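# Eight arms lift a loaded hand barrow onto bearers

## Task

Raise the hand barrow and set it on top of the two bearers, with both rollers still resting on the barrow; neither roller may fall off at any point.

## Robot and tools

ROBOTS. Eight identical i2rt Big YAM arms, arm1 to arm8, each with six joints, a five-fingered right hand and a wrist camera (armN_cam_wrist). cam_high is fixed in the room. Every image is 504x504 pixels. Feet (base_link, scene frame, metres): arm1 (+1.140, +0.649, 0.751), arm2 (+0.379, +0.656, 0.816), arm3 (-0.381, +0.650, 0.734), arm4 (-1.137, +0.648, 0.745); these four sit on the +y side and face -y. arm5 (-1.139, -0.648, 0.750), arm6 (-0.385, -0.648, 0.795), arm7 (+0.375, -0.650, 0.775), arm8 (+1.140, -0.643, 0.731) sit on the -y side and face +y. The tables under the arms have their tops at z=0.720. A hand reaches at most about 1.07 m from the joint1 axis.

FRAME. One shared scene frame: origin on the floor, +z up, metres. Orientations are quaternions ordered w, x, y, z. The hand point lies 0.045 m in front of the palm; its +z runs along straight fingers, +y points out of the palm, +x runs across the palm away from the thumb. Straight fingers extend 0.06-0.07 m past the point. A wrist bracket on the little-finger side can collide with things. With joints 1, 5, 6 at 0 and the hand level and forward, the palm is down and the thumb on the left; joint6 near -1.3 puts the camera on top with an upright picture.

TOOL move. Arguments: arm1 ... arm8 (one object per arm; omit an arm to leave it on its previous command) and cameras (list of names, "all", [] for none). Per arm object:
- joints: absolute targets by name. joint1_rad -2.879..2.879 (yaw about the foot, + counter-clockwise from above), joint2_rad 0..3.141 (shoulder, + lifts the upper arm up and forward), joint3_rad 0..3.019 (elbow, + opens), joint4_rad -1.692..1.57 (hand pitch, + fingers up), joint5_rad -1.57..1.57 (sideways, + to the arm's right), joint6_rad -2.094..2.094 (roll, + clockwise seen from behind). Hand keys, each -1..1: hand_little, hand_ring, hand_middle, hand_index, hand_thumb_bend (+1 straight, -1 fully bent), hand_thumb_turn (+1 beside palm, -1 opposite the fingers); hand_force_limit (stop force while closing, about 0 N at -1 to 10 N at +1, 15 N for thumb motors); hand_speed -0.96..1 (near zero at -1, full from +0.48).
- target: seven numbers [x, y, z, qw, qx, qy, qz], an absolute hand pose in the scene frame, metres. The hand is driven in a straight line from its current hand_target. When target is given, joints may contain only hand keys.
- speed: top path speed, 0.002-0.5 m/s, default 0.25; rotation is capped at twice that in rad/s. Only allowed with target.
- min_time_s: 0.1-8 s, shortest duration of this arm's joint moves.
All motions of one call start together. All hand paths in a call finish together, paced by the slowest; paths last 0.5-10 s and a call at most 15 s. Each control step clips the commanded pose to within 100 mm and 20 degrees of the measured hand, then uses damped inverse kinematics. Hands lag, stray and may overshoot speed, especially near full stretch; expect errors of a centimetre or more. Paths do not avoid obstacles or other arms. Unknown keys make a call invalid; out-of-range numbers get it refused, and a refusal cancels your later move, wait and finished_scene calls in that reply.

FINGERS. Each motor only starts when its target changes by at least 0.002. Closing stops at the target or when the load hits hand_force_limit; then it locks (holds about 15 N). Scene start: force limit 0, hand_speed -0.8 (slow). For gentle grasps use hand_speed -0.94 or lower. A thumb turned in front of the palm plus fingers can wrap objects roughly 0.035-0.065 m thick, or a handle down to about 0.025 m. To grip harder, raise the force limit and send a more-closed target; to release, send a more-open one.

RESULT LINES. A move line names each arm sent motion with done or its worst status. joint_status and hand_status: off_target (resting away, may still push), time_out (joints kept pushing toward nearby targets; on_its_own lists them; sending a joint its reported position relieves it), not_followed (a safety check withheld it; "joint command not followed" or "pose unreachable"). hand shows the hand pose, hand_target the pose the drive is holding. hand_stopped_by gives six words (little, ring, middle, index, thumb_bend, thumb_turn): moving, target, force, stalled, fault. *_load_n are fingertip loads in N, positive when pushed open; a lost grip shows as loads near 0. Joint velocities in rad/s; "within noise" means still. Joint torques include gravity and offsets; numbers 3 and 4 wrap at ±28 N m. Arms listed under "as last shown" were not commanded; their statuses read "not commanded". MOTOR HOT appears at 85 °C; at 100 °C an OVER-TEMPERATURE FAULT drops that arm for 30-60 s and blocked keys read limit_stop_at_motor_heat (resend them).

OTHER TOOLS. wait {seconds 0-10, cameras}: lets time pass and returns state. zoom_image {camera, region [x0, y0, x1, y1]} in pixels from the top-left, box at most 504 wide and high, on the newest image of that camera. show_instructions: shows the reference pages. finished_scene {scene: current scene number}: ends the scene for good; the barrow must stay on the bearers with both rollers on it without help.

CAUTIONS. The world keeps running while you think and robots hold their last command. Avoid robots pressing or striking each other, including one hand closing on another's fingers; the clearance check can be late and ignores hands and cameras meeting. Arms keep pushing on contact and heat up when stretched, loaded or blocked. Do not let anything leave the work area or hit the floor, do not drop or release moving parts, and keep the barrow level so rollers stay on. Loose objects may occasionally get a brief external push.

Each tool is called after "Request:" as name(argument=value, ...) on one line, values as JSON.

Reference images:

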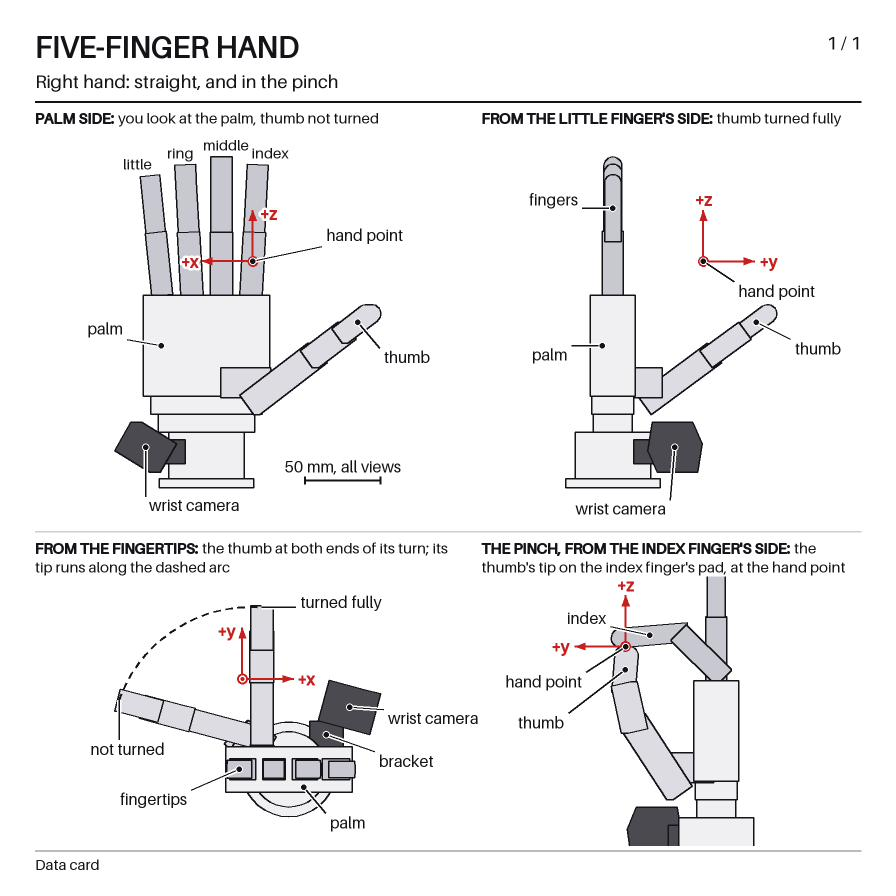

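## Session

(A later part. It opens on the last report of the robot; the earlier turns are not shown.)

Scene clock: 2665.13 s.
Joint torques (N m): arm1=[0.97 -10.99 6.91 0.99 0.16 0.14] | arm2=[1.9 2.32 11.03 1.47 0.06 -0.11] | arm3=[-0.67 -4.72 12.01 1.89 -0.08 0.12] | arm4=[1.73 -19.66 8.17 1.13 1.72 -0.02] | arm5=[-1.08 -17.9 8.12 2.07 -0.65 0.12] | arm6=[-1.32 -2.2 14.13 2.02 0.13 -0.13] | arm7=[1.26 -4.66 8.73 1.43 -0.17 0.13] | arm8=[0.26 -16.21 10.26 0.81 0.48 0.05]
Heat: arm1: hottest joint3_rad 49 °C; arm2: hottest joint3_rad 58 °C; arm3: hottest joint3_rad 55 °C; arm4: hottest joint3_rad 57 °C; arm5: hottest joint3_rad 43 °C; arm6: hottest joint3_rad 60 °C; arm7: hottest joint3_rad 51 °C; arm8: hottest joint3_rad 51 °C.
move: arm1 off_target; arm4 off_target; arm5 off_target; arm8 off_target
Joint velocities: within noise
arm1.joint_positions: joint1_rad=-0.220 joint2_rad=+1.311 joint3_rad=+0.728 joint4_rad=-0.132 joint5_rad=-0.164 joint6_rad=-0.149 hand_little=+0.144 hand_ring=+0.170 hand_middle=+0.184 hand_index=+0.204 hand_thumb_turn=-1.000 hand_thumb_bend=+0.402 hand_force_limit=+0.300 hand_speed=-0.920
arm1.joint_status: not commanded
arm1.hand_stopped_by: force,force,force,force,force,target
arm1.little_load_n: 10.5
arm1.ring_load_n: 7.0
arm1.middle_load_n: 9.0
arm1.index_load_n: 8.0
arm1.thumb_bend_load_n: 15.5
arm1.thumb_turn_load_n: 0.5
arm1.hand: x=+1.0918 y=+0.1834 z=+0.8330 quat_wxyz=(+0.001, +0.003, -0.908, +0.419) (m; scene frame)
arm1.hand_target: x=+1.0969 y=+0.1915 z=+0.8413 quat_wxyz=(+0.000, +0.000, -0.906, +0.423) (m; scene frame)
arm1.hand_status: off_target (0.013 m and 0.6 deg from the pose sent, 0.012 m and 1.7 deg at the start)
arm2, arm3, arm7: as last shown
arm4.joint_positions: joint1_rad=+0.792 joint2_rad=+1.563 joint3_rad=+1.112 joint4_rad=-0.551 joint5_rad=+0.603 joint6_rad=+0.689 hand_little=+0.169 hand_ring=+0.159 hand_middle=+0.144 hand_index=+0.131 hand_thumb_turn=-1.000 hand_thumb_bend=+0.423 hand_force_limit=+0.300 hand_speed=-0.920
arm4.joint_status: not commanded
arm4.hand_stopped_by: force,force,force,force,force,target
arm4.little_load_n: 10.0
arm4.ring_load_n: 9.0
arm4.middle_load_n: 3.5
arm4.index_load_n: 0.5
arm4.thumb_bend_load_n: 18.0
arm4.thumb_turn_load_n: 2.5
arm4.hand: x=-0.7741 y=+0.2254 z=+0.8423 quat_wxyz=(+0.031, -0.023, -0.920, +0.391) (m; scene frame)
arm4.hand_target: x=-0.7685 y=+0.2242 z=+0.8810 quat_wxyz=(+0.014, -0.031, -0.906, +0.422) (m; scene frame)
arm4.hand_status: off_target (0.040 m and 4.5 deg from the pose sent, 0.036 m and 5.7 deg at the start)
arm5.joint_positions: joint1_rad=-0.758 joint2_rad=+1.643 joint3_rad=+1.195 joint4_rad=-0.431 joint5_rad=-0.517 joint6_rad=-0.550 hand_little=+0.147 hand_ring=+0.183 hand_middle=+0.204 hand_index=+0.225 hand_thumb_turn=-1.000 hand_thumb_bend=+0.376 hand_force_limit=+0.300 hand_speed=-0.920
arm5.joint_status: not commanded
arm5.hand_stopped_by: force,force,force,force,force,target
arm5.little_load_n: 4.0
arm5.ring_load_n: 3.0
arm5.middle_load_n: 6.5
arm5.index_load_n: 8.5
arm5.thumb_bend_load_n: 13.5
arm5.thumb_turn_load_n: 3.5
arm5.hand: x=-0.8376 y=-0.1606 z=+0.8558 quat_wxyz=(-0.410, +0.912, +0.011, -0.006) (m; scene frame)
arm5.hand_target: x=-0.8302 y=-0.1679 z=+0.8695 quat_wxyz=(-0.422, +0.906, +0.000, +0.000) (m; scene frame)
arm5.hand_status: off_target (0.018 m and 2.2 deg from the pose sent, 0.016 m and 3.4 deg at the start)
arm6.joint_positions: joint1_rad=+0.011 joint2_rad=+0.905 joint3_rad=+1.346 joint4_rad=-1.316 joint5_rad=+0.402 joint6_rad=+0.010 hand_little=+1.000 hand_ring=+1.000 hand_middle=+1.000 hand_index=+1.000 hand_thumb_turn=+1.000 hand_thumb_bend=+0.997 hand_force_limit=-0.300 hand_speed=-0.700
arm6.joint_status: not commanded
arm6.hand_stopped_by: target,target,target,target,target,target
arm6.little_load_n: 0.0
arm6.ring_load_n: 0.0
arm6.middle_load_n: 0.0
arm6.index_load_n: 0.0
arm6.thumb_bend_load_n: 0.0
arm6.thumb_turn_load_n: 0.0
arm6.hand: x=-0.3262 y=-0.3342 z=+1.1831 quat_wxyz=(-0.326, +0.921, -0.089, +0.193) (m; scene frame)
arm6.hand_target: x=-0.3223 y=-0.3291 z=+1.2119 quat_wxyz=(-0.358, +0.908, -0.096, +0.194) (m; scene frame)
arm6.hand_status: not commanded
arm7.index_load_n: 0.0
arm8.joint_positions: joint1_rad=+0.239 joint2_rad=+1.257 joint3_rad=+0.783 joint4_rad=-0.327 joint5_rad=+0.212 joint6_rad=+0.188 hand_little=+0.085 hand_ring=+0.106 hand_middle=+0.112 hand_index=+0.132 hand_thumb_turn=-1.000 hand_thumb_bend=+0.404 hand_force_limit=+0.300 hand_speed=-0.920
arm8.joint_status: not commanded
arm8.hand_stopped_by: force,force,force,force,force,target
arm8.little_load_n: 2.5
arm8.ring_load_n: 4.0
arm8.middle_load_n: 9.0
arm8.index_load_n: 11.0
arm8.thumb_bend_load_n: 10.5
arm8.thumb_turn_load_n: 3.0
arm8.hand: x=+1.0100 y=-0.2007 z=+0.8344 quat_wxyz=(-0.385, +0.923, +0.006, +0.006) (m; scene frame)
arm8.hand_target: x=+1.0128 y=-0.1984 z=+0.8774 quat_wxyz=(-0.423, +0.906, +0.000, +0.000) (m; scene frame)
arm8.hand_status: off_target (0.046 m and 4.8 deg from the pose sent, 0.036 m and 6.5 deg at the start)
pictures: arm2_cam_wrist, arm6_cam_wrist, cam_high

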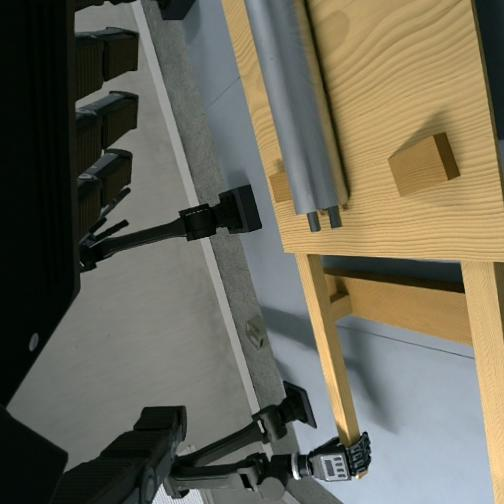

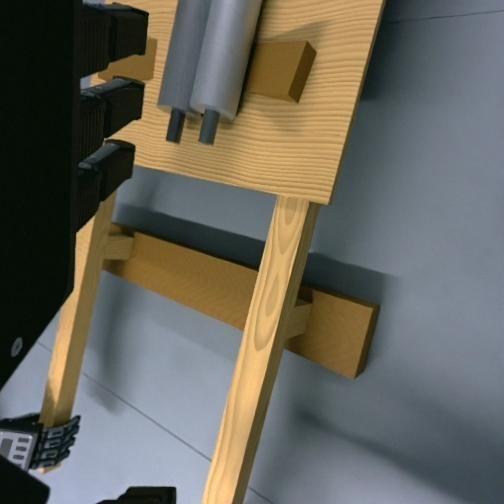

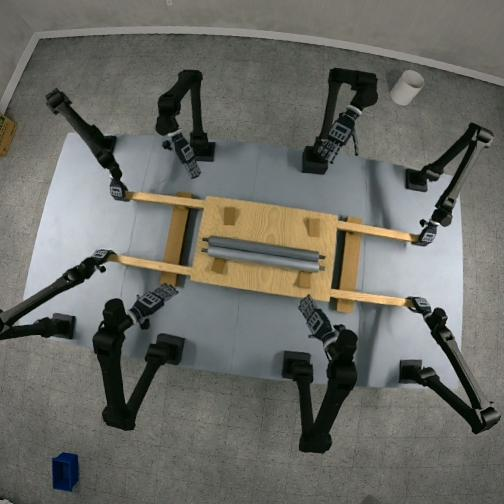

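Request:
move(arm1={"target": [1.095, 0.19, 0.828, 0, 0, 0.9063, -0.4226], "speed": 0.02}, arm4={"target": [-0.77, 0.224, 0.855, -0.014, 0.03, 0.9058, -0.4222], "speed": 0.02}, arm5={"target": [-0.832, -0.167, 0.848, 0.4226, -0.9063, 0, 0], "speed": 0.02}, arm8={"target": [1.012, -0.199, 0.855, 0.4226, -0.9063, 0, 0], "speed": 0.02}, cameras=["cam_high", "arm6_cam_wrist", "arm2_cam_wrist"])

Scene clock: 2681.87 s.
Joint torques (N m): arm1=[-0.38 -9.17 6.89 1.72 0.1 0.09] | arm2=[2.02 2.26 10.95 1.5 0.06 -0.09] | arm3=[-0.38 -4.66 12.04 1.91 -0.08 0.13] | arm4=[1.08 -15.44 7.17 1.88 1.04 0.04] | arm5=[-0.56 -15.03 7.56 2.52 -0.2 0.08] | arm6=[-1.26 -2.2 14.13 2.02 0.13 -0.13] | arm7=[1.2 -4.89 8.79 1.46 -0.19 0.12] | arm8=[0.5 -12.75 9.06 1.58 0.31 0.06]
Heat: arm1: hottest joint3_rad 48 °C; arm2: hottest joint3_rad 58 °C; arm3: hottest joint3_rad 55 °C; arm4: hottest joint3_rad 52 °C; arm5: hottest joint3_rad 42 °C; arm6: hottest joint3_rad 60 °C; arm7: hottest joint3_rad 51 °C; arm8: hottest joint3_rad 52 °C.
move: arm1 done; arm4 off_target; arm5 done; arm8 off_target
Joint velocities: within noise
arm1.joint_positions: joint1_rad=-0.220 joint2_rad=+1.313 joint3_rad=+0.715 joint4_rad=-0.103 joint5_rad=-0.164 joint6_rad=-0.149 hand_little=+0.144 hand_ring=+0.170 hand_middle=+0.184 hand_index=+0.203 hand_thumb_turn=-1.000 hand_thumb_bend=+0.402 hand_force_limit=+0.300 hand_speed=-0.920
arm1.joint_status: not commanded
arm1.hand_stopped_by: force,force,force,force,force,target
arm1.little_load_n: 7.0
arm1.ring_load_n: 3.5
arm1.middle_load_n: 5.0
arm1.index_load_n: 5.0
arm1.thumb_bend_load_n: 17.0
arm1.thumb_turn_load_n: 1.5
arm1.hand: x=+1.0918 y=+0.1830 z=+0.8303 quat_wxyz=(+0.002, +0.004, -0.905, +0.425) (m; scene frame)
arm1.hand_target: x=+1.0949 y=+0.1898 z=+0.8279 quat_wxyz=(+0.000, +0.000, -0.906, +0.423) (m; scene frame)
arm1.hand_status: done (0.008 m and 0.6 deg from the pose sent, 0.009 m and 0.6 deg at the start)
arm2, arm3, arm6, arm7: as last shown
arm2.index_load_n: 0.5
arm4.joint_positions: joint1_rad=+0.797 joint2_rad=+1.551 joint3_rad=+1.077 joint4_rad=-0.491 joint5_rad=+0.618 joint6_rad=+0.679 hand_little=+0.169 hand_ring=+0.159 hand_middle=+0.144 hand_index=+0.131 hand_thumb_turn=-1.000 hand_thumb_bend=+0.423 hand_force_limit=+0.300 hand_speed=-0.920
arm4.joint_status: not commanded
arm4.hand_stopped_by: force,force,force,force,force,target
arm4.little_load_n: 5.5
arm4.ring_load_n: 5.0
arm4.middle_load_n: 1.5
arm4.index_load_n: 0.5
arm4.thumb_bend_load_n: 13.5
arm4.thumb_turn_load_n: 2.0
arm4.hand: x=-0.7743 y=+0.2254 z=+0.8409 quat_wxyz=(+0.024, -0.024, -0.913, +0.406) (m; scene frame)
arm4.hand_target: x=-0.7701 y=+0.2240 z=+0.8551 quat_wxyz=(+0.014, -0.030, -0.906, +0.422) (m; scene frame)
arm4.hand_status: off_target (0.015 m and 2.4 deg from the pose sent, 0.013 m and 4.5 deg at the start)
arm5.joint_positions: joint1_rad=-0.762 joint2_rad=+1.635 joint3_rad=+1.167 joint4_rad=-0.382 joint5_rad=-0.525 joint6_rad=-0.540 hand_little=+0.147 hand_ring=+0.183 hand_middle=+0.204 hand_index=+0.225 hand_thumb_turn=-1.000 hand_thumb_bend=+0.376 hand_force_limit=+0.300 hand_speed=-0.920
arm5.joint_status: not commanded
arm5.hand_stopped_by: force,force,force,force,force,target
arm5.little_load_n: 5.0
arm5.ring_load_n: 3.0
arm5.middle_load_n: 5.5
arm5.index_load_n: 6.5
arm5.thumb_bend_load_n: 14.5
arm5.thumb_turn_load_n: 2.0
arm5.hand: x=-0.8377 y=-0.1605 z=+0.8537 quat_wxyz=(-0.422, +0.907, +0.011, -0.002) (m; scene frame)
arm5.hand_target: x=-0.8322 y=-0.1670 z=+0.8480 quat_wxyz=(-0.422, +0.906, +0.000, +0.000) (m; scene frame)
arm5.hand_status: done (0.010 m and 1.2 deg from the pose sent, 0.012 m and 2.1 deg at the start)
arm7.index_load_n: 0.5
arm8.joint_positions: joint1_rad=+0.239 joint2_rad=+1.249 joint3_rad=+0.752 joint4_rad=-0.273 joint5_rad=+0.217 joint6_rad=+0.188 hand_little=+0.084 hand_ring=+0.105 hand_middle=+0.112 hand_index=+0.132 hand_thumb_turn=-1.000 hand_thumb_bend=+0.402 hand_force_limit=+0.300 hand_speed=-0.920
arm8.joint_status: not commanded
arm8.hand_stopped_by: force,force,force,force,force,target
arm8.little_load_n: 0.0
arm8.ring_load_n: 0.0
arm8.middle_load_n: 4.5
arm8.index_load_n: 6.5
arm8.thumb_bend_load_n: 6.5
arm8.thumb_turn_load_n: 1.5
arm8.hand: x=+1.0110 y=-0.2002 z=+0.8311 quat_wxyz=(-0.399, +0.917, +0.003, +0.005) (m; scene frame)
arm8.hand_target: x=+1.0120 y=-0.1988 z=+0.8542 quat_wxyz=(-0.423, +0.906, +0.000, +0.000) (m; scene frame)
arm8.hand_status: off_target (0.024 m and 3.0 deg from the pose sent, 0.021 m and 4.8 deg at the start)
pictures: arm2_cam_wrist, arm6_cam_wrist, cam_high

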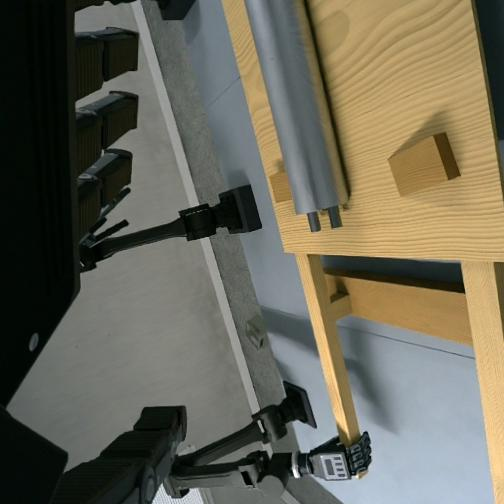

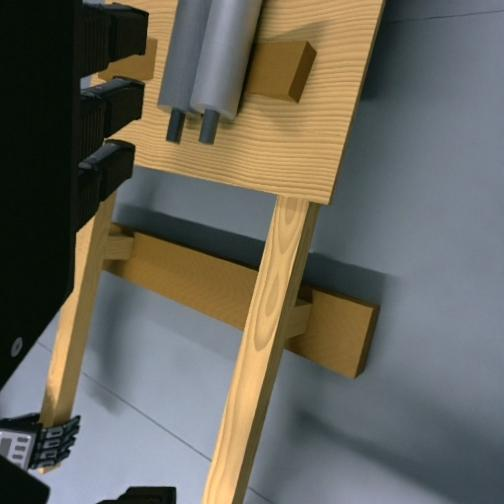

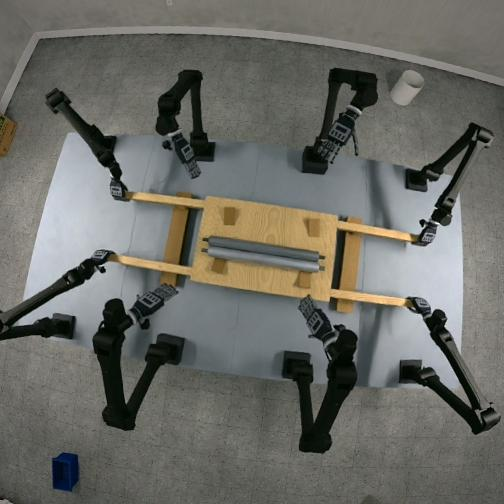

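Request:
move(arm1={"target": [1.0918, 0.183, 0.829, 0.002, 0.004, -0.905, 0.425], "speed": 0.02, "joints": {"hand_little": 1, "hand_ring": 1, "hand_middle": 1, "hand_index": 1, "hand_thumb_bend": 1, "hand_speed": -0.8}}, arm4={"target": [-0.7743, 0.2254, 0.839, 0.024, -0.024, -0.913, 0.406], "speed": 0.02, "joints": {"hand_little": 1, "hand_ring": 1, "hand_middle": 1, "hand_index": 1, "hand_thumb_bend": 1, "hand_speed": -0.8}}, arm5={"target": [-0.8377, -0.1605, 0.851, -0.422, 0.907, 0.011, -0.002], "speed": 0.02, "joints": {"hand_little": 1, "hand_ring": 1, "hand_middle": 1, "hand_index": 1, "hand_thumb_bend": 1, "hand_speed": -0.8}}, arm8={"target": [1.011, -0.2002, 0.828, -0.399, 0.917, 0.003, 0.005], "speed": 0.02, "joints": {"hand_little": 1, "hand_ring": 1, "hand_middle": 1, "hand_index": 1, "hand_thumb_bend": 1, "hand_speed": -0.8}}, cameras=["arm1_cam_wrist", "arm4_cam_wrist", "arm5_cam_wrist", "arm8_cam_wrist", "cam_high"])

Scene clock: 2702.53 s.
Joint torques (N m): arm1=[0.09 -6.95 8.65 1.68 -0.06 -0.03] | arm2=[1.96 2.43 10.93 1.5 0.05 -0.09] | arm3=[-0.44 -4.54 12.01 1.87 -0.07 0.12] | arm4=[0.03 -12.86 7.23 1.32 0.32 0.01] | arm5=[0.73 -14.33 9.17 1.81 -0.15 -0.01] | arm6=[-1.26 -2.2 14.13 2.02 0.13 -0.13] | arm7=[1.2 -4.66 8.75 1.43 -0.16 0.12] | arm8=[0.56 -6.42 9.16 1.99 0.16 0.09]
Heat: arm1: hottest joint3_rad 46 °C; arm2: hottest joint3_rad 59 °C; arm3: hottest joint3_rad 55 °C; arm4: hottest joint3_rad 48 °C; arm5: hottest joint3_rad 41 °C; arm6: hottest joint3_rad 60 °C; arm7: hottest joint3_rad 51 °C; arm8: hottest joint3_rad 48 °C.
move: arm1 done; arm4 done; arm5 done; arm8 done
Joint velocities: within noise
arm1.joint_positions: joint1_rad=-0.220 joint2_rad=+1.306 joint3_rad=+0.707 joint4_rad=-0.103 joint5_rad=-0.164 joint6_rad=-0.149 hand_little=+1.000 hand_ring=+1.000 hand_middle=+1.000 hand_index=+1.000 hand_thumb_turn=-1.000 hand_thumb_bend=+1.000 hand_force_limit=+0.300 hand_speed=-0.800
arm1.joint_status: all done
arm1.hand_stopped_by: target,target,target,target,target,target
arm1.little_load_n: 0.0
arm1.ring_load_n: 0.0
arm1.middle_load_n: 0.0
arm1.index_load_n: 0.0
arm1.thumb_bend_load_n: 0.0
arm1.thumb_turn_load_n: 0.0
arm1.hand: x=+1.0924 y=+0.1859 z=+0.8297 quat_wxyz=(+0.002, +0.004, -0.905, +0.425) (m; scene frame)
arm1.hand_target: x=+1.0918 y=+0.1830 z=+0.8290 quat_wxyz=(+0.002, +0.004, -0.905, +0.425) (m; scene frame)
arm1.hand_status: done (0.003 m and 0.1 deg from the pose sent, 0.001 m and 0.0 deg at the start)
arm2.joint_positions: joint1_rad=-0.014 joint2_rad=+0.696 joint3_rad=+1.349 joint4_rad=-1.293 joint5_rad=+0.402 joint6_rad=+0.516 hand_little=+1.000 hand_ring=+1.000 hand_middle=+1.000 hand_index=+1.000 hand_thumb_turn=+1.000 hand_thumb_bend=+0.650 hand_force_limit=-0.300 hand_speed=-0.700
arm2.joint_status: not commanded
arm2.hand_stopped_by: target,target,target,target,target,target
arm2.little_load_n: 0.0
arm2.ring_load_n: 0.0
arm2.middle_load_n: 0.0
arm2.index_load_n: 0.0
arm2.thumb_bend_load_n: 0.0
arm2.thumb_turn_load_n: -0.5
arm2.hand: x=+0.3665 y=+0.3811 z=+1.2808 quat_wxyz=(+0.061, -0.299, -0.825, +0.475) (m; scene frame)
arm2.hand_target: x=+0.3705 y=+0.3844 z=+1.3034 quat_wxyz=(+0.054, -0.287, -0.820, +0.492) (m; scene frame)
arm2.hand_status: not commanded
arm3, arm6, arm7: as last shown
arm4.joint_positions: joint1_rad=+0.800 joint2_rad=+1.549 joint3_rad=+1.076 joint4_rad=-0.491 joint5_rad=+0.621 joint6_rad=+0.679 hand_little=+1.000 hand_ring=+1.000 hand_middle=+1.000 hand_index=+1.000 hand_thumb_turn=-1.000 hand_thumb_bend=+1.000 hand_force_limit=+0.300 hand_speed=-0.800
arm4.joint_status: all done
arm4.hand_stopped_by: target,target,target,target,target,target
arm4.little_load_n: 0.0
arm4.ring_load_n: 0.0
arm4.middle_load_n: 0.0
arm4.index_load_n: 0.0
arm4.thumb_bend_load_n: 0.0
arm4.thumb_turn_load_n: -0.5
arm4.hand: x=-0.7743 y=+0.2264 z=+0.8407 quat_wxyz=(+0.025, -0.023, -0.913, +0.407) (m; scene frame)
arm4.hand_target: x=-0.7743 y=+0.2253 z=+0.8391 quat_wxyz=(+0.024, -0.024, -0.913, +0.406) (m; scene frame)
arm4.hand_status: done (0.002 m and 0.2 deg from the pose sent, 0.002 m and 0.1 deg at the start)
arm5.joint_positions: joint1_rad=-0.763 joint2_rad=+1.633 joint3_rad=+1.160 joint4_rad=-0.379 joint5_rad=-0.527 joint6_rad=-0.540 hand_little=+1.000 hand_ring=+1.000 hand_middle=+1.000 hand_index=+1.000 hand_thumb_turn=-1.000 hand_thumb_bend=+1.000 hand_force_limit=+0.300 hand_speed=-0.800
arm5.joint_status: all done
arm5.hand_stopped_by: target,target,target,target,target,target
arm5.little_load_n: 0.0
arm5.ring_load_n: 0.0
arm5.middle_load_n: 0.0
arm5.index_load_n: 0.0
arm5.thumb_bend_load_n: 0.0
arm5.thumb_turn_load_n: 0.0
arm5.hand: x=-0.8387 y=-0.1623 z=+0.8521 quat_wxyz=(-0.422, +0.907, +0.010, -0.003) (m; scene frame)
arm5.hand_target: x=-0.8377 y=-0.1606 z=+0.8508 quat_wxyz=(-0.422, +0.907, +0.011, -0.002) (m; scene frame)
arm5.hand_status: done (0.002 m and 0.2 deg from the pose sent, 0.003 m and 0.1 deg at the start)
arm7.index_load_n: 0.0
arm7.thumb_turn_load_n: -0.5
arm8.joint_positions: joint1_rad=+0.239 joint2_rad=+1.237 joint3_rad=+0.746 joint4_rad=-0.273 joint5_rad=+0.218 joint6_rad=+0.188 hand_little=+1.000 hand_ring=+1.000 hand_middle=+1.000 hand_index=+1.000 hand_thumb_turn=-1.000 hand_thumb_bend=+1.000 hand_force_limit=+0.300 hand_speed=-0.800
arm8.joint_status: all done
arm8.hand_stopped_by: target,target,target,target,target,target
arm8.little_load_n: 0.0
arm8.ring_load_n: 0.0
arm8.middle_load_n: 0.0
arm8.index_load_n: 0.0
arm8.thumb_bend_load_n: 0.0
arm8.thumb_turn_load_n: 0.0
arm8.hand: x=+1.0118 y=-0.2023 z=+0.8335 quat_wxyz=(-0.402, +0.916, +0.003, +0.004) (m; scene frame)
arm8.hand_target: x=+1.0111 y=-0.2003 z=+0.8280 quat_wxyz=(-0.399, +0.917, +0.003, +0.005) (m; scene frame)
arm8.hand_status: done (0.006 m and 0.4 deg from the pose sent, 0.003 m and 0.1 deg at the start)
pictures: arm1_cam_wrist, arm4_cam_wrist, arm5_cam_wrist, arm8_cam_wrist, cam_high

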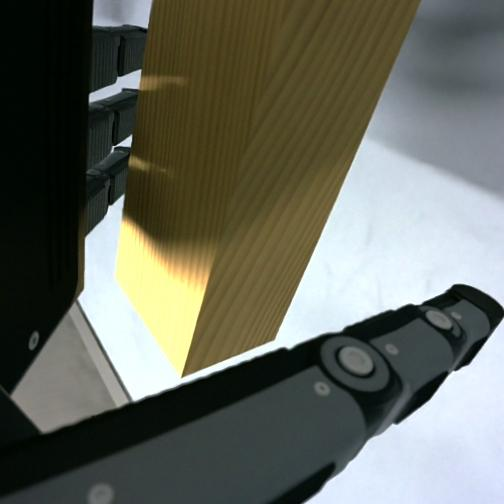

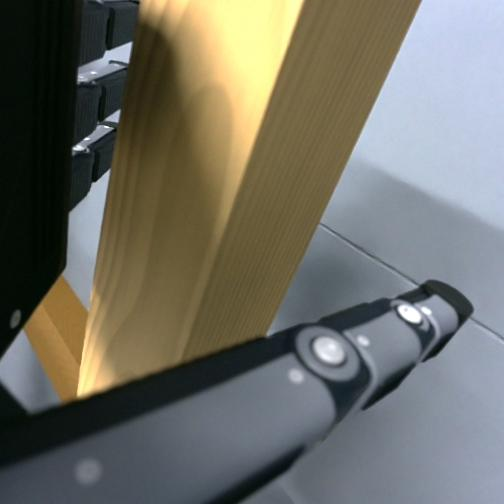

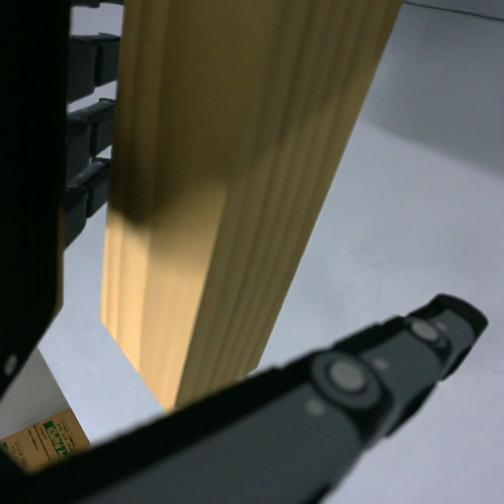

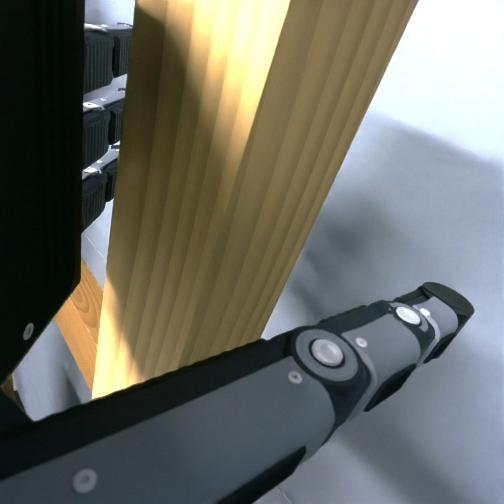

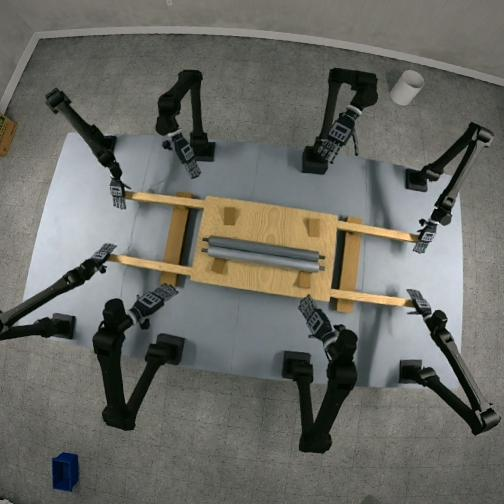

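Request:
move(arm1={"target": [1.0918, 0.18, 0.94, 0.002, 0.004, -0.905, 0.425], "speed": 0.08}, arm4={"target": [-0.7743, 0.221, 0.94, 0.024, -0.024, -0.913, 0.406], "speed": 0.08}, arm5={"target": [-0.8377, -0.156, 0.95, -0.422, 0.907, 0.011, -0.002], "speed": 0.08}, arm8={"target": [1.011, -0.196, 0.93, -0.399, 0.917, 0.003, 0.005], "speed": 0.08}, cameras=["cam_high"])

Request:
zoom_image(camera="cam_high", region=[100, 170, 440, 320])

Scene clock: 2727.67 s.
Joint torques (N m): arm1=[0.44 -7.06 12.83 1.28 0.01 0.06] | arm2=[2.14 2.43 10.99 1.48 0.06 -0.09] | arm3=[-0.5 -4.6 11.93 1.84 -0.09 0.13] | arm4=[-0.56 -14.56 12.21 0.64 0.31 -0.11] | arm5=[1.2 -15.44 14.16 1.28 -0.11 0.06] | arm6=[-1.26 -2.2 14.13 2 0.13 -0.14] | arm7=[1.32 -4.78 8.7 1.52 -0.17 0.13] | arm8=[0.38 -9.17 14.22 1.22 0.1 0.07]
Heat: arm1: hottest joint3_rad 46 °C; arm2: hottest joint3_rad 59 °C; arm3: hottest joint3_rad 56 °C; arm4: hottest joint3_rad 44 °C; arm5: hottest joint3_rad 41 °C; arm6: hottest joint3_rad 61 °C; arm7: hottest joint3_rad 51 °C; arm8: hottest joint3_rad 46 °C.
move: arm1 off_target; arm4 off_target; arm5 off_target; arm8 off_target
Joint velocities: within noise
arm1.joint_positions: joint1_rad=-0.220 joint2_rad=+1.179 joint3_rad=+0.872 joint4_rad=-0.434 joint5_rad=-0.164 joint6_rad=-0.149 hand_little=+1.000 hand_ring=+1.000 hand_middle=+1.000 hand_index=+1.000 hand_thumb_turn=-1.000 hand_thumb_bend=+1.000 hand_force_limit=+0.300 hand_speed=-0.800
arm1.joint_status: not commanded
arm1.hand_stopped_by: target,target,target,target,target,target
arm1.little_load_n: 0.0
arm1.ring_load_n: 0.0
arm1.middle_load_n: 0.0
arm1.index_load_n: 0.0
arm1.thumb_bend_load_n: 0.0
arm1.thumb_turn_load_n: 0.0
arm1.hand: x=+1.0940 y=+0.1938 z=+0.9164 quat_wxyz=(-0.002, +0.002, -0.913, +0.407) (m; scene frame)
arm1.hand_target: x=+1.0919 y=+0.1809 z=+0.9401 quat_wxyz=(+0.002, +0.004, -0.905, +0.425) (m; scene frame)
arm1.hand_status: off_target (0.027 m and 2.3 deg from the pose sent, 0.110 m and 0.1 deg at the start)
arm2, arm3, arm6, arm7: as last shown
arm2.thumb_turn_load_n: 0.0
arm4.joint_positions: joint1_rad=+0.800 joint2_rad=+1.478 joint3_rad=+1.201 joint4_rad=-0.741 joint5_rad=+0.617 joint6_rad=+0.679 hand_little=+1.000 hand_ring=+1.000 hand_middle=+1.000 hand_index=+1.000 hand_thumb_turn=-1.000 hand_thumb_bend=+1.000 hand_force_limit=+0.300 hand_speed=-0.800
arm4.joint_status: not commanded
arm4.hand_stopped_by: target,target,target,target,target,target
arm4.little_load_n: -0.5
arm4.ring_load_n: 0.0
arm4.middle_load_n: 0.0
arm4.index_load_n: 0.0
arm4.thumb_bend_load_n: 0.0
arm4.thumb_turn_load_n: 0.0
arm4.hand: x=-0.7819 y=+0.2354 z=+0.9075 quat_wxyz=(+0.041, -0.014, -0.920, +0.390) (m; scene frame)
arm4.hand_target: x=-0.7754 y=+0.2220 z=+0.9401 quat_wxyz=(+0.024, -0.024, -0.913, +0.407) (m; scene frame)
arm4.hand_status: off_target (0.036 m and 3.1 deg from the pose sent, 0.099 m and 0.2 deg at the start)
arm5.joint_positions: joint1_rad=-0.762 joint2_rad=+1.563 joint3_rad=+1.279 joint4_rad=-0.622 joint5_rad=-0.523 joint6_rad=-0.540 hand_little=+1.000 hand_ring=+1.000 hand_middle=+1.000 hand_index=+1.000 hand_thumb_turn=-1.000 hand_thumb_bend=+1.000 hand_force_limit=+0.300 hand_speed=-0.800
arm5.joint_status: not commanded
arm5.hand_stopped_by: target,target,target,target,target,target
arm5.little_load_n: 0.0
arm5.ring_load_n: 0.0
arm5.middle_load_n: 0.0
arm5.index_load_n: 0.0
arm5.thumb_bend_load_n: 0.0
arm5.thumb_turn_load_n: 0.0
arm5.hand: x=-0.8456 y=-0.1721 z=+0.9186 quat_wxyz=(-0.402, +0.915, +0.002, -0.018) (m; scene frame)
arm5.hand_target: x=-0.8387 y=-0.1574 z=+0.9501 quat_wxyz=(-0.422, +0.906, +0.011, -0.002) (m; scene frame)
arm5.hand_status: off_target (0.036 m and 3.2 deg from the pose sent, 0.098 m and 0.2 deg at the start)
arm7.index_load_n: -0.5
arm7.thumb_turn_load_n: 0.0
arm8.joint_positions: joint1_rad=+0.239 joint2_rad=+1.171 joint3_rad=+0.905 joint4_rad=-0.561 joint5_rad=+0.218 joint6_rad=+0.189 hand_little=+1.000 hand_ring=+1.000 hand_middle=+1.000 hand_index=+1.000 hand_thumb_turn=-1.000 hand_thumb_bend=+1.000 hand_force_limit=+0.300 hand_speed=-0.800
arm8.joint_status: not commanded
arm8.hand_stopped_by: target,target,target,target,target,target
arm8.little_load_n: 0.0
arm8.ring_load_n: 0.0
arm8.middle_load_n: 0.0
arm8.index_load_n: 0.0
arm8.thumb_bend_load_n: 0.0
arm8.thumb_turn_load_n: 0.0
arm8.hand: x=+1.0142 y=-0.2100 z=+0.8984 quat_wxyz=(-0.374, +0.927, +0.006, +0.012) (m; scene frame)
arm8.hand_target: x=+1.0114 y=-0.1970 z=+0.9301 quat_wxyz=(-0.399, +0.917, +0.003, +0.005) (m; scene frame)
arm8.hand_status: off_target (0.035 m and 3.3 deg from the pose sent, 0.097 m and 0.4 deg at the start)
pictures: cam_high

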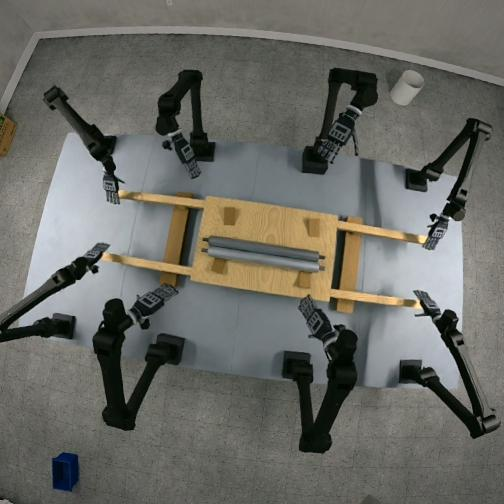

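Scaled by 1.482 from the camera's 504x504 image, which has a finer 720x720 frame.

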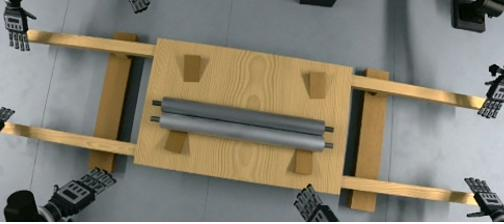

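Request:
finished_scene(scene=1)

The scene is finished: the task was done.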